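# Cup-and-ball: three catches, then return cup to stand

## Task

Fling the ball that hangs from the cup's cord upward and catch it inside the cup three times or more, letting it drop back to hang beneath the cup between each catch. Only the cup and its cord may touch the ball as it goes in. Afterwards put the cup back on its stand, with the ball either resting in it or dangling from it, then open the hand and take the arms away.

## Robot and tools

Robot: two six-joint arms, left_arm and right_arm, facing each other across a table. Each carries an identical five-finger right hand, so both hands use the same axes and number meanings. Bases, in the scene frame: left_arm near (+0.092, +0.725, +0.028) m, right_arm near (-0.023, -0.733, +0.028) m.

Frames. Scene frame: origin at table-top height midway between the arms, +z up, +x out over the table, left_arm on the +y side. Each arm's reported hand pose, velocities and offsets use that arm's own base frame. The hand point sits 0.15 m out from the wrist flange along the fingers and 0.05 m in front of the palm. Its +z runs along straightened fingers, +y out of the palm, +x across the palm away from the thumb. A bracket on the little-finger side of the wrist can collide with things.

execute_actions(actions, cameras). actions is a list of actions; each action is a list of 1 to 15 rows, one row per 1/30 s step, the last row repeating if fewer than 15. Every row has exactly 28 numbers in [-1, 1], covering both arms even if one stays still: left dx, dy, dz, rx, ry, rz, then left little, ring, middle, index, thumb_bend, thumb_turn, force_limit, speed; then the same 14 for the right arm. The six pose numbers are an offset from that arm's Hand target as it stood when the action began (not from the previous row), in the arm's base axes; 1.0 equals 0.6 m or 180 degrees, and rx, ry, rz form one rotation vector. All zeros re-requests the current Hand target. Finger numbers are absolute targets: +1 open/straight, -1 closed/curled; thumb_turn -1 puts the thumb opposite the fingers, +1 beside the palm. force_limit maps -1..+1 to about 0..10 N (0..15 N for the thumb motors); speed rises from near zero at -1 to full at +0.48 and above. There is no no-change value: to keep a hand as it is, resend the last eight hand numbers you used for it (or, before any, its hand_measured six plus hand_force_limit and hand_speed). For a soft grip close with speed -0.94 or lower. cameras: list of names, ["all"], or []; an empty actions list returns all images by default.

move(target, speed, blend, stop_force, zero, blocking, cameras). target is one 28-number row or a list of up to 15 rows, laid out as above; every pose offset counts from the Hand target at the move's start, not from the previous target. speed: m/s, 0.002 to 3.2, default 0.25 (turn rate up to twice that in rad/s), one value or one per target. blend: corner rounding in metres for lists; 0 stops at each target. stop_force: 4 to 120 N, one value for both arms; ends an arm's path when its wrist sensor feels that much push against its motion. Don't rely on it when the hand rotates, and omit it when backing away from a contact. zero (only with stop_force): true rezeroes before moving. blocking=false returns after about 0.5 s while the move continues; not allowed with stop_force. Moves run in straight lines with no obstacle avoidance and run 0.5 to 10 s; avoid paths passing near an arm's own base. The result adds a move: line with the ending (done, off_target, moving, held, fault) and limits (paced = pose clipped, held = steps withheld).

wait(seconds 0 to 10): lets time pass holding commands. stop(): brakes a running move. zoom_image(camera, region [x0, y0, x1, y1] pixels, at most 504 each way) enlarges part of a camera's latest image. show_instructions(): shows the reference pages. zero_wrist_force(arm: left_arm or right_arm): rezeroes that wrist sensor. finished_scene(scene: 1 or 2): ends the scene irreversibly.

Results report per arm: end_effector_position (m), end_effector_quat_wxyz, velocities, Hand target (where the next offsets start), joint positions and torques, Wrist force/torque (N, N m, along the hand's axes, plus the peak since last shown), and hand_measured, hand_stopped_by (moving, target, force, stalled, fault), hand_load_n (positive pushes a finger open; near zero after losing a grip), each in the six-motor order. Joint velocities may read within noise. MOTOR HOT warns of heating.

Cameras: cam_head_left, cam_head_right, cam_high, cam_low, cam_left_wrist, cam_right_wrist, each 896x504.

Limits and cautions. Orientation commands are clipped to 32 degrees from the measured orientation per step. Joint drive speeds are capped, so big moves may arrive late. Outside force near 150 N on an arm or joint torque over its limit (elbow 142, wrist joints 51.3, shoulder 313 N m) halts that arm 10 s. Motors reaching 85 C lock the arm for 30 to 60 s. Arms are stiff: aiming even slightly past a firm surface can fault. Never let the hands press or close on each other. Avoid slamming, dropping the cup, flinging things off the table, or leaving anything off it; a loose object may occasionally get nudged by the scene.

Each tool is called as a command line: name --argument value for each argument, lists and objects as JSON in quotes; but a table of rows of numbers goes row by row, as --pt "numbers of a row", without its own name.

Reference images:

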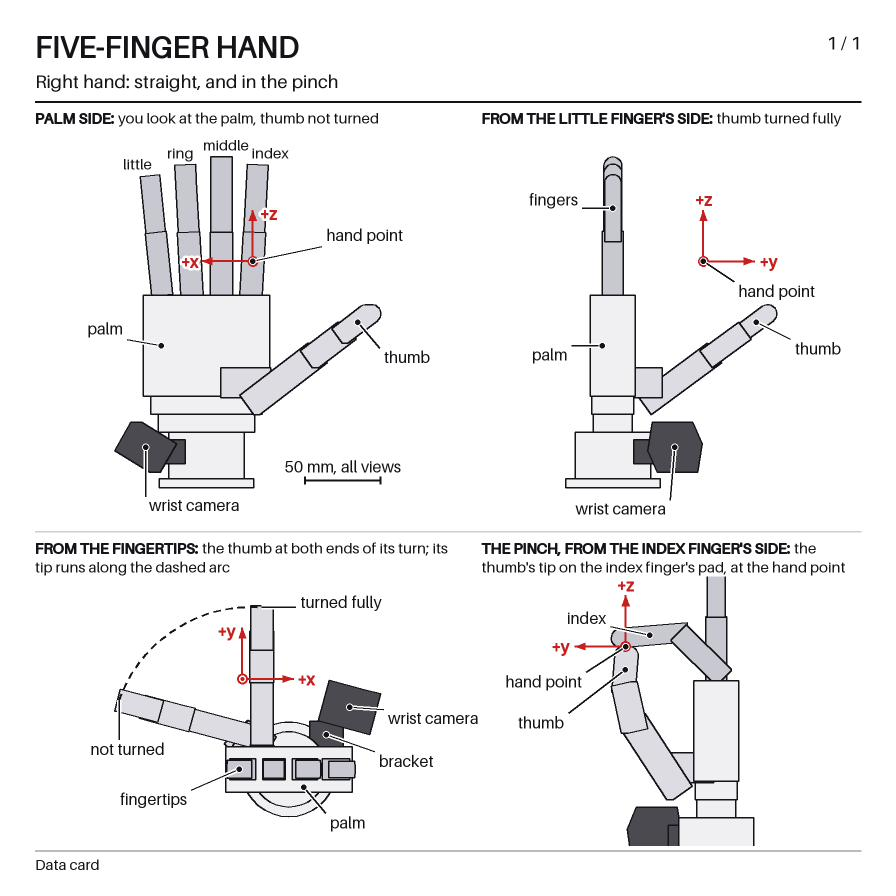

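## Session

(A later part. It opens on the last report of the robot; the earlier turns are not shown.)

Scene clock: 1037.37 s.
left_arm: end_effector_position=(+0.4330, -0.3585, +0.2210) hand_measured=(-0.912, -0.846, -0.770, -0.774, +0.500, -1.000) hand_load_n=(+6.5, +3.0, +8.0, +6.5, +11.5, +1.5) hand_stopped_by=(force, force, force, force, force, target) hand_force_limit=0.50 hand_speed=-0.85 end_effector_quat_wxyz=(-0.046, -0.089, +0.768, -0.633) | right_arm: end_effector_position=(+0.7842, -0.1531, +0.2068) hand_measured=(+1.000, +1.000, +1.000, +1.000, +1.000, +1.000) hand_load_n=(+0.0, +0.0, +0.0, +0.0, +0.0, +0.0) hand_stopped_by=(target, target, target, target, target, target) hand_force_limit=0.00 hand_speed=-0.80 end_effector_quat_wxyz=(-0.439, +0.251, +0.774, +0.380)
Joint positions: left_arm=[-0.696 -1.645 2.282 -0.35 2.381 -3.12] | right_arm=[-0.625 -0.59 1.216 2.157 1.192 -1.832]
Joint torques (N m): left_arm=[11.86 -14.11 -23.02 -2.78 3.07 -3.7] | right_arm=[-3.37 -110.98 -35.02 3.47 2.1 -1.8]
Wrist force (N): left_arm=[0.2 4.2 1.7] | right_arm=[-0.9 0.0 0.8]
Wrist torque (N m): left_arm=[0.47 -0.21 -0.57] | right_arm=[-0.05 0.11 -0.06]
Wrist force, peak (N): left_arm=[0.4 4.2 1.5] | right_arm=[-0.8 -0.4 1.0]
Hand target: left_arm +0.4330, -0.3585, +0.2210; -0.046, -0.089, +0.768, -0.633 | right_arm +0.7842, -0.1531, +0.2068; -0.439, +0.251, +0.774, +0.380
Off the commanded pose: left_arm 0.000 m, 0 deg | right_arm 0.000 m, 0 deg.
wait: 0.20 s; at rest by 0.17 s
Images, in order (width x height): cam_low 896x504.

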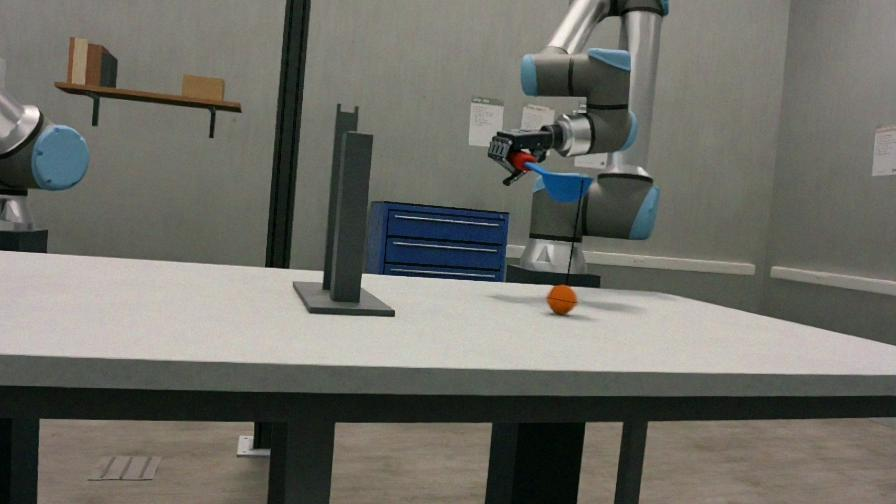

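move --target '[0,0,-0.0035,0,0,0,-1,-1,-1,-1,-1,-1,0.5,-0.85,0,0,0,0,0,0,1,1,1,1,1,1,0,-0.8]' --speed 0.003 --cameras '[]'

wait --seconds 2 --cameras '["cam_low"]'

wait --seconds 0.2 --cameras '["cam_low"]'

wait --seconds 0.2 --cameras '["cam_low"]'

Scene clock: 1053.57 s.
left_arm: end_effector_position=(+0.4330, -0.3585, +0.2189) hand_measured=(-0.912, -0.846, -0.770, -0.774, +0.500, -1.000) hand_load_n=(+7.0, +2.5, +8.0, +5.5, +11.5, +1.5) hand_stopped_by=(force, force, force, force, force, target) hand_force_limit=0.50 hand_speed=-0.85 end_effector_quat_wxyz=(-0.046, -0.089, +0.768, -0.633) | right_arm: end_effector_position=(+0.7842, -0.1531, +0.2068) hand_measured=(+1.000, +1.000, +1.000, +1.000, +1.000, +1.000) hand_load_n=(+0.0, +0.0, +0.0, +0.0, +0.0, +0.0) hand_stopped_by=(target, target, target, target, target, target) hand_force_limit=0.00 hand_speed=-0.80 end_effector_quat_wxyz=(-0.439, +0.251, +0.774, +0.380)
Joint positions: left_arm=[-0.696 -1.642 2.284 -0.354 2.381 -3.12] | right_arm=[-0.625 -0.59 1.216 2.157 1.192 -1.832]
Joint torques (N m): left_arm=[6.73 -15.32 -22.28 -3.41 2.65 -2.5] | right_arm=[-3.65 -110.86 -35.28 3.57 2.07 -1.6]
Wrist force (N): left_arm=[0.5 3.8 1.2] | right_arm=[-0.8 -0.4 0.7]
Wrist torque (N m): left_arm=[0.47 -0.28 -0.44] | right_arm=[-0.11 0.09 -0.06]
Wrist force, peak (N): left_arm=[0.2 4.5 1.8] | right_arm=[-1.1 -0.4 1.2]
Hand target: left_arm +0.4330, -0.3585, +0.2189; -0.046, -0.089, +0.768, -0.633 | right_arm +0.7842, -0.1531, +0.2068; -0.439, +0.251, +0.774, +0.380
Off the commanded pose: left_arm 0.000 m, 0 deg | right_arm 0.000 m, 0 deg.
move: done
No camera images: "cameras" was empty.

Scene clock: 1055.57 s.
left_arm: end_effector_position=(+0.4330, -0.3585, +0.2189) hand_measured=(-0.912, -0.846, -0.770, -0.774, +0.500, -1.000) hand_load_n=(+7.0, +2.5, +7.5, +5.5, +11.5, +1.5) hand_stopped_by=(force, force, force, force, force, target) hand_force_limit=0.50 hand_speed=-0.85 end_effector_quat_wxyz=(-0.046, -0.089, +0.768, -0.633) | right_arm: end_effector_position=(+0.7842, -0.1531, +0.2068) hand_measured=(+1.000, +1.000, +1.000, +1.000, +1.000, +1.000) hand_load_n=(+0.0, +0.0, +0.0, +0.0, +0.0, -0.5) hand_stopped_by=(target, target, target, target, target, target) hand_force_limit=0.00 hand_speed=-0.80 end_effector_quat_wxyz=(-0.439, +0.251, +0.774, +0.380)
Joint positions: left_arm=[-0.696 -1.642 2.284 -0.355 2.381 -3.12] | right_arm=[-0.625 -0.59 1.216 2.157 1.192 -1.832]
Joint torques (N m): left_arm=[6.61 -17.35 -22.14 -2.75 2.57 -2.69] | right_arm=[-3.09 -111.53 -35.19 3.54 2.13 -1.92]
Wrist force (N): left_arm=[0.5 3.9 1.1] | right_arm=[-0.9 -0.3 1.0]
Wrist torque (N m): left_arm=[0.48 -0.26 -0.43] | right_arm=[-0.12 0.10 -0.06]
Wrist force, peak (N): left_arm=[0.6 4.0 1.5] | right_arm=[-1.1 -0.2 1.1]
Hand target: left_arm +0.4330, -0.3585, +0.2189; -0.046, -0.089, +0.768, -0.633 | right_arm +0.7842, -0.1531, +0.2068; -0.439, +0.251, +0.774, +0.380
Off the commanded pose: left_arm 0.000 m, 0 deg | right_arm 0.000 m, 0 deg.
wait: 2.00 s; at rest by 0.17 s
Images, in order (width x height): cam_low 896x504.

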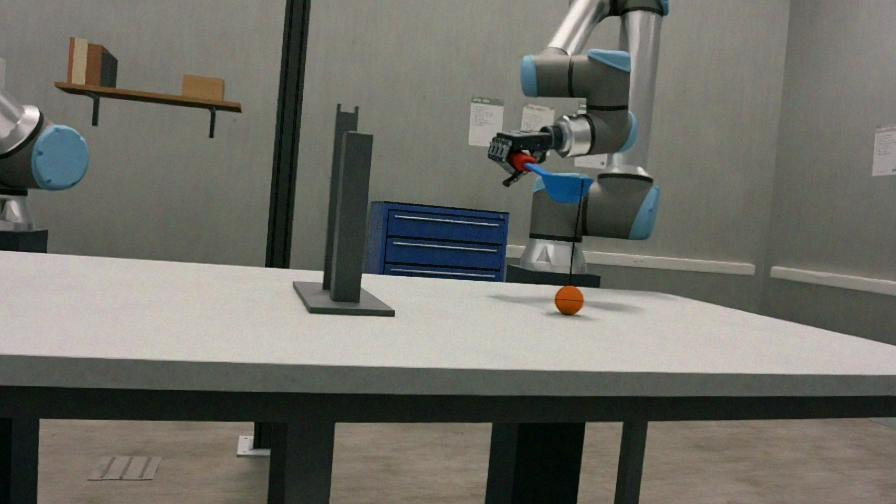

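Scene clock: 1055.77 s.
left_arm: end_effector_position=(+0.4330, -0.3585, +0.2189) hand_measured=(-0.912, -0.846, -0.770, -0.774, +0.500, -1.000) hand_load_n=(+7.0, +2.5, +8.0, +5.5, +11.5, +1.5) hand_stopped_by=(force, force, force, force, force, target) hand_force_limit=0.50 hand_speed=-0.85 end_effector_quat_wxyz=(-0.046, -0.089, +0.768, -0.633) | right_arm: end_effector_position=(+0.7842, -0.1531, +0.2068) hand_measured=(+1.000, +1.000, +1.000, +1.000, +1.000, +1.000) hand_load_n=(+0.0, +0.0, +0.0, +0.0, +0.0, +0.0) hand_stopped_by=(target, target, target, target, target, target) hand_force_limit=0.00 hand_speed=-0.80 end_effector_quat_wxyz=(-0.439, +0.251, +0.774, +0.380)
Joint positions: left_arm=[-0.696 -1.642 2.284 -0.355 2.381 -3.12] | right_arm=[-0.625 -0.59 1.216 2.157 1.192 -1.832]
Joint torques (N m): left_arm=[7.59 -16.27 -22.74 -2.93 2.65 -2.72] | right_arm=[-3.34 -111.18 -35.31 3.55 2.17 -1.69]
Wrist force (N): left_arm=[0.4 3.8 1.4] | right_arm=[-1.0 -0.5 0.8]
Wrist torque (N m): left_arm=[0.47 -0.24 -0.44] | right_arm=[-0.13 0.12 -0.08]
Wrist force, peak (N): left_arm=[0.4 4.0 1.3] | right_arm=[-1.2 -0.4 0.8]
Hand target: left_arm +0.4330, -0.3585, +0.2189; -0.046, -0.089, +0.768, -0.633 | right_arm +0.7842, -0.1531, +0.2068; -0.439, +0.251, +0.774, +0.380
Off the commanded pose: left_arm 0.000 m, 0 deg | right_arm 0.000 m, 0 deg.
wait: 0.20 s; at rest by 0.17 s
Images, in order (width x height): cam_low 896x504.

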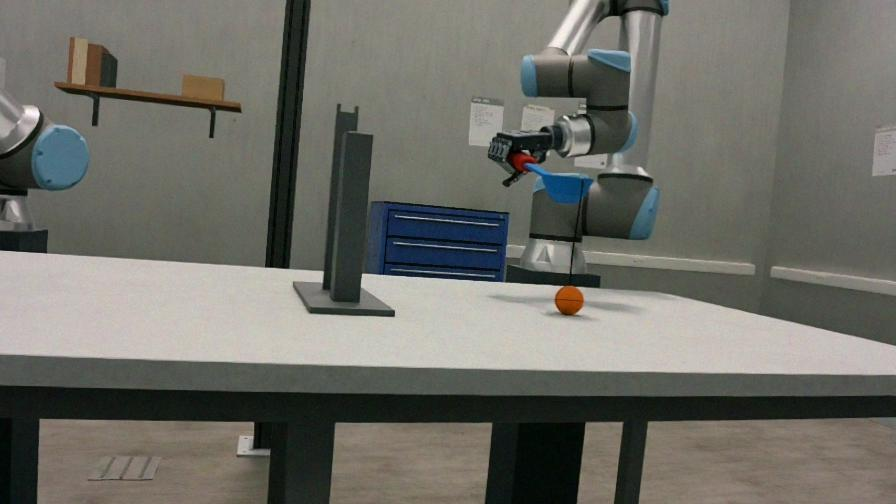

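Scene clock: 1055.97 s.
left_arm: end_effector_position=(+0.4330, -0.3585, +0.2189) hand_measured=(-0.912, -0.846, -0.770, -0.774, +0.500, -1.000) hand_load_n=(+7.0, +2.5, +8.0, +5.5, +11.5, +1.5) hand_stopped_by=(force, force, force, force, force, target) hand_force_limit=0.50 hand_speed=-0.85 end_effector_quat_wxyz=(-0.046, -0.089, +0.768, -0.633) | right_arm: end_effector_position=(+0.7842, -0.1531, +0.2068) hand_measured=(+1.000, +1.000, +1.000, +1.000, +1.000, +1.000) hand_load_n=(+0.0, +0.0, +0.0, +0.0, +0.0, +0.0) hand_stopped_by=(target, target, target, target, target, target) hand_force_limit=0.00 hand_speed=-0.80 end_effector_quat_wxyz=(-0.439, +0.251, +0.774, +0.380)
Joint positions: left_arm=[-0.696 -1.642 2.284 -0.355 2.381 -3.12] | right_arm=[-0.625 -0.59 1.216 2.157 1.192 -1.832]
Joint torques (N m): left_arm=[6.29 -15.19 -22.89 -2.82 2.67 -2.54] | right_arm=[-3.36 -111.94 -35.12 3.5 1.96 -1.75]
Wrist force (N): left_arm=[0.2 3.7 1.4] | right_arm=[-0.9 -0.3 0.5]
Wrist torque (N m): left_arm=[0.46 -0.22 -0.46] | right_arm=[-0.07 0.11 -0.07]
Wrist force, peak (N): left_arm=[0.6 4.1 1.4] | right_arm=[-1.2 0.0 0.7]
Hand target: left_arm +0.4330, -0.3585, +0.2189; -0.046, -0.089, +0.768, -0.633 | right_arm +0.7842, -0.1531, +0.2068; -0.439, +0.251, +0.774, +0.380
Off the commanded pose: left_arm 0.000 m, 0 deg | right_arm 0.000 m, 0 deg.
wait: 0.20 s; at rest by 0.17 s
Images, in order (width x height): cam_low 896x504.

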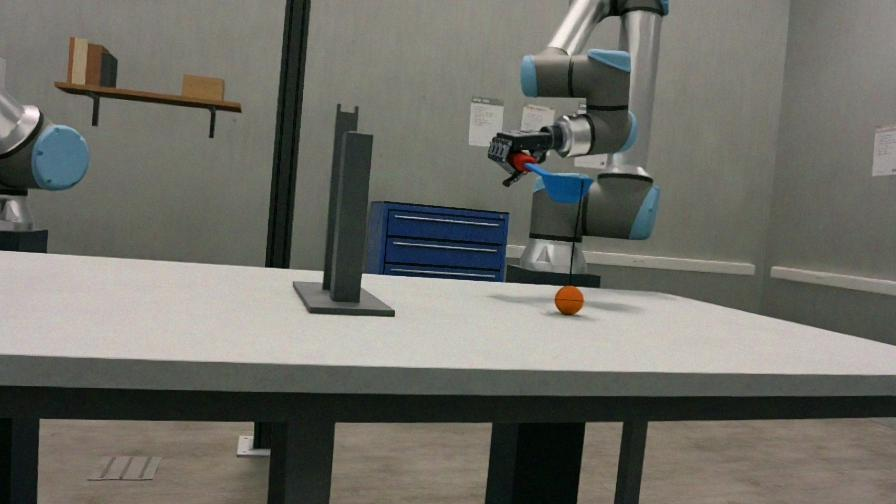

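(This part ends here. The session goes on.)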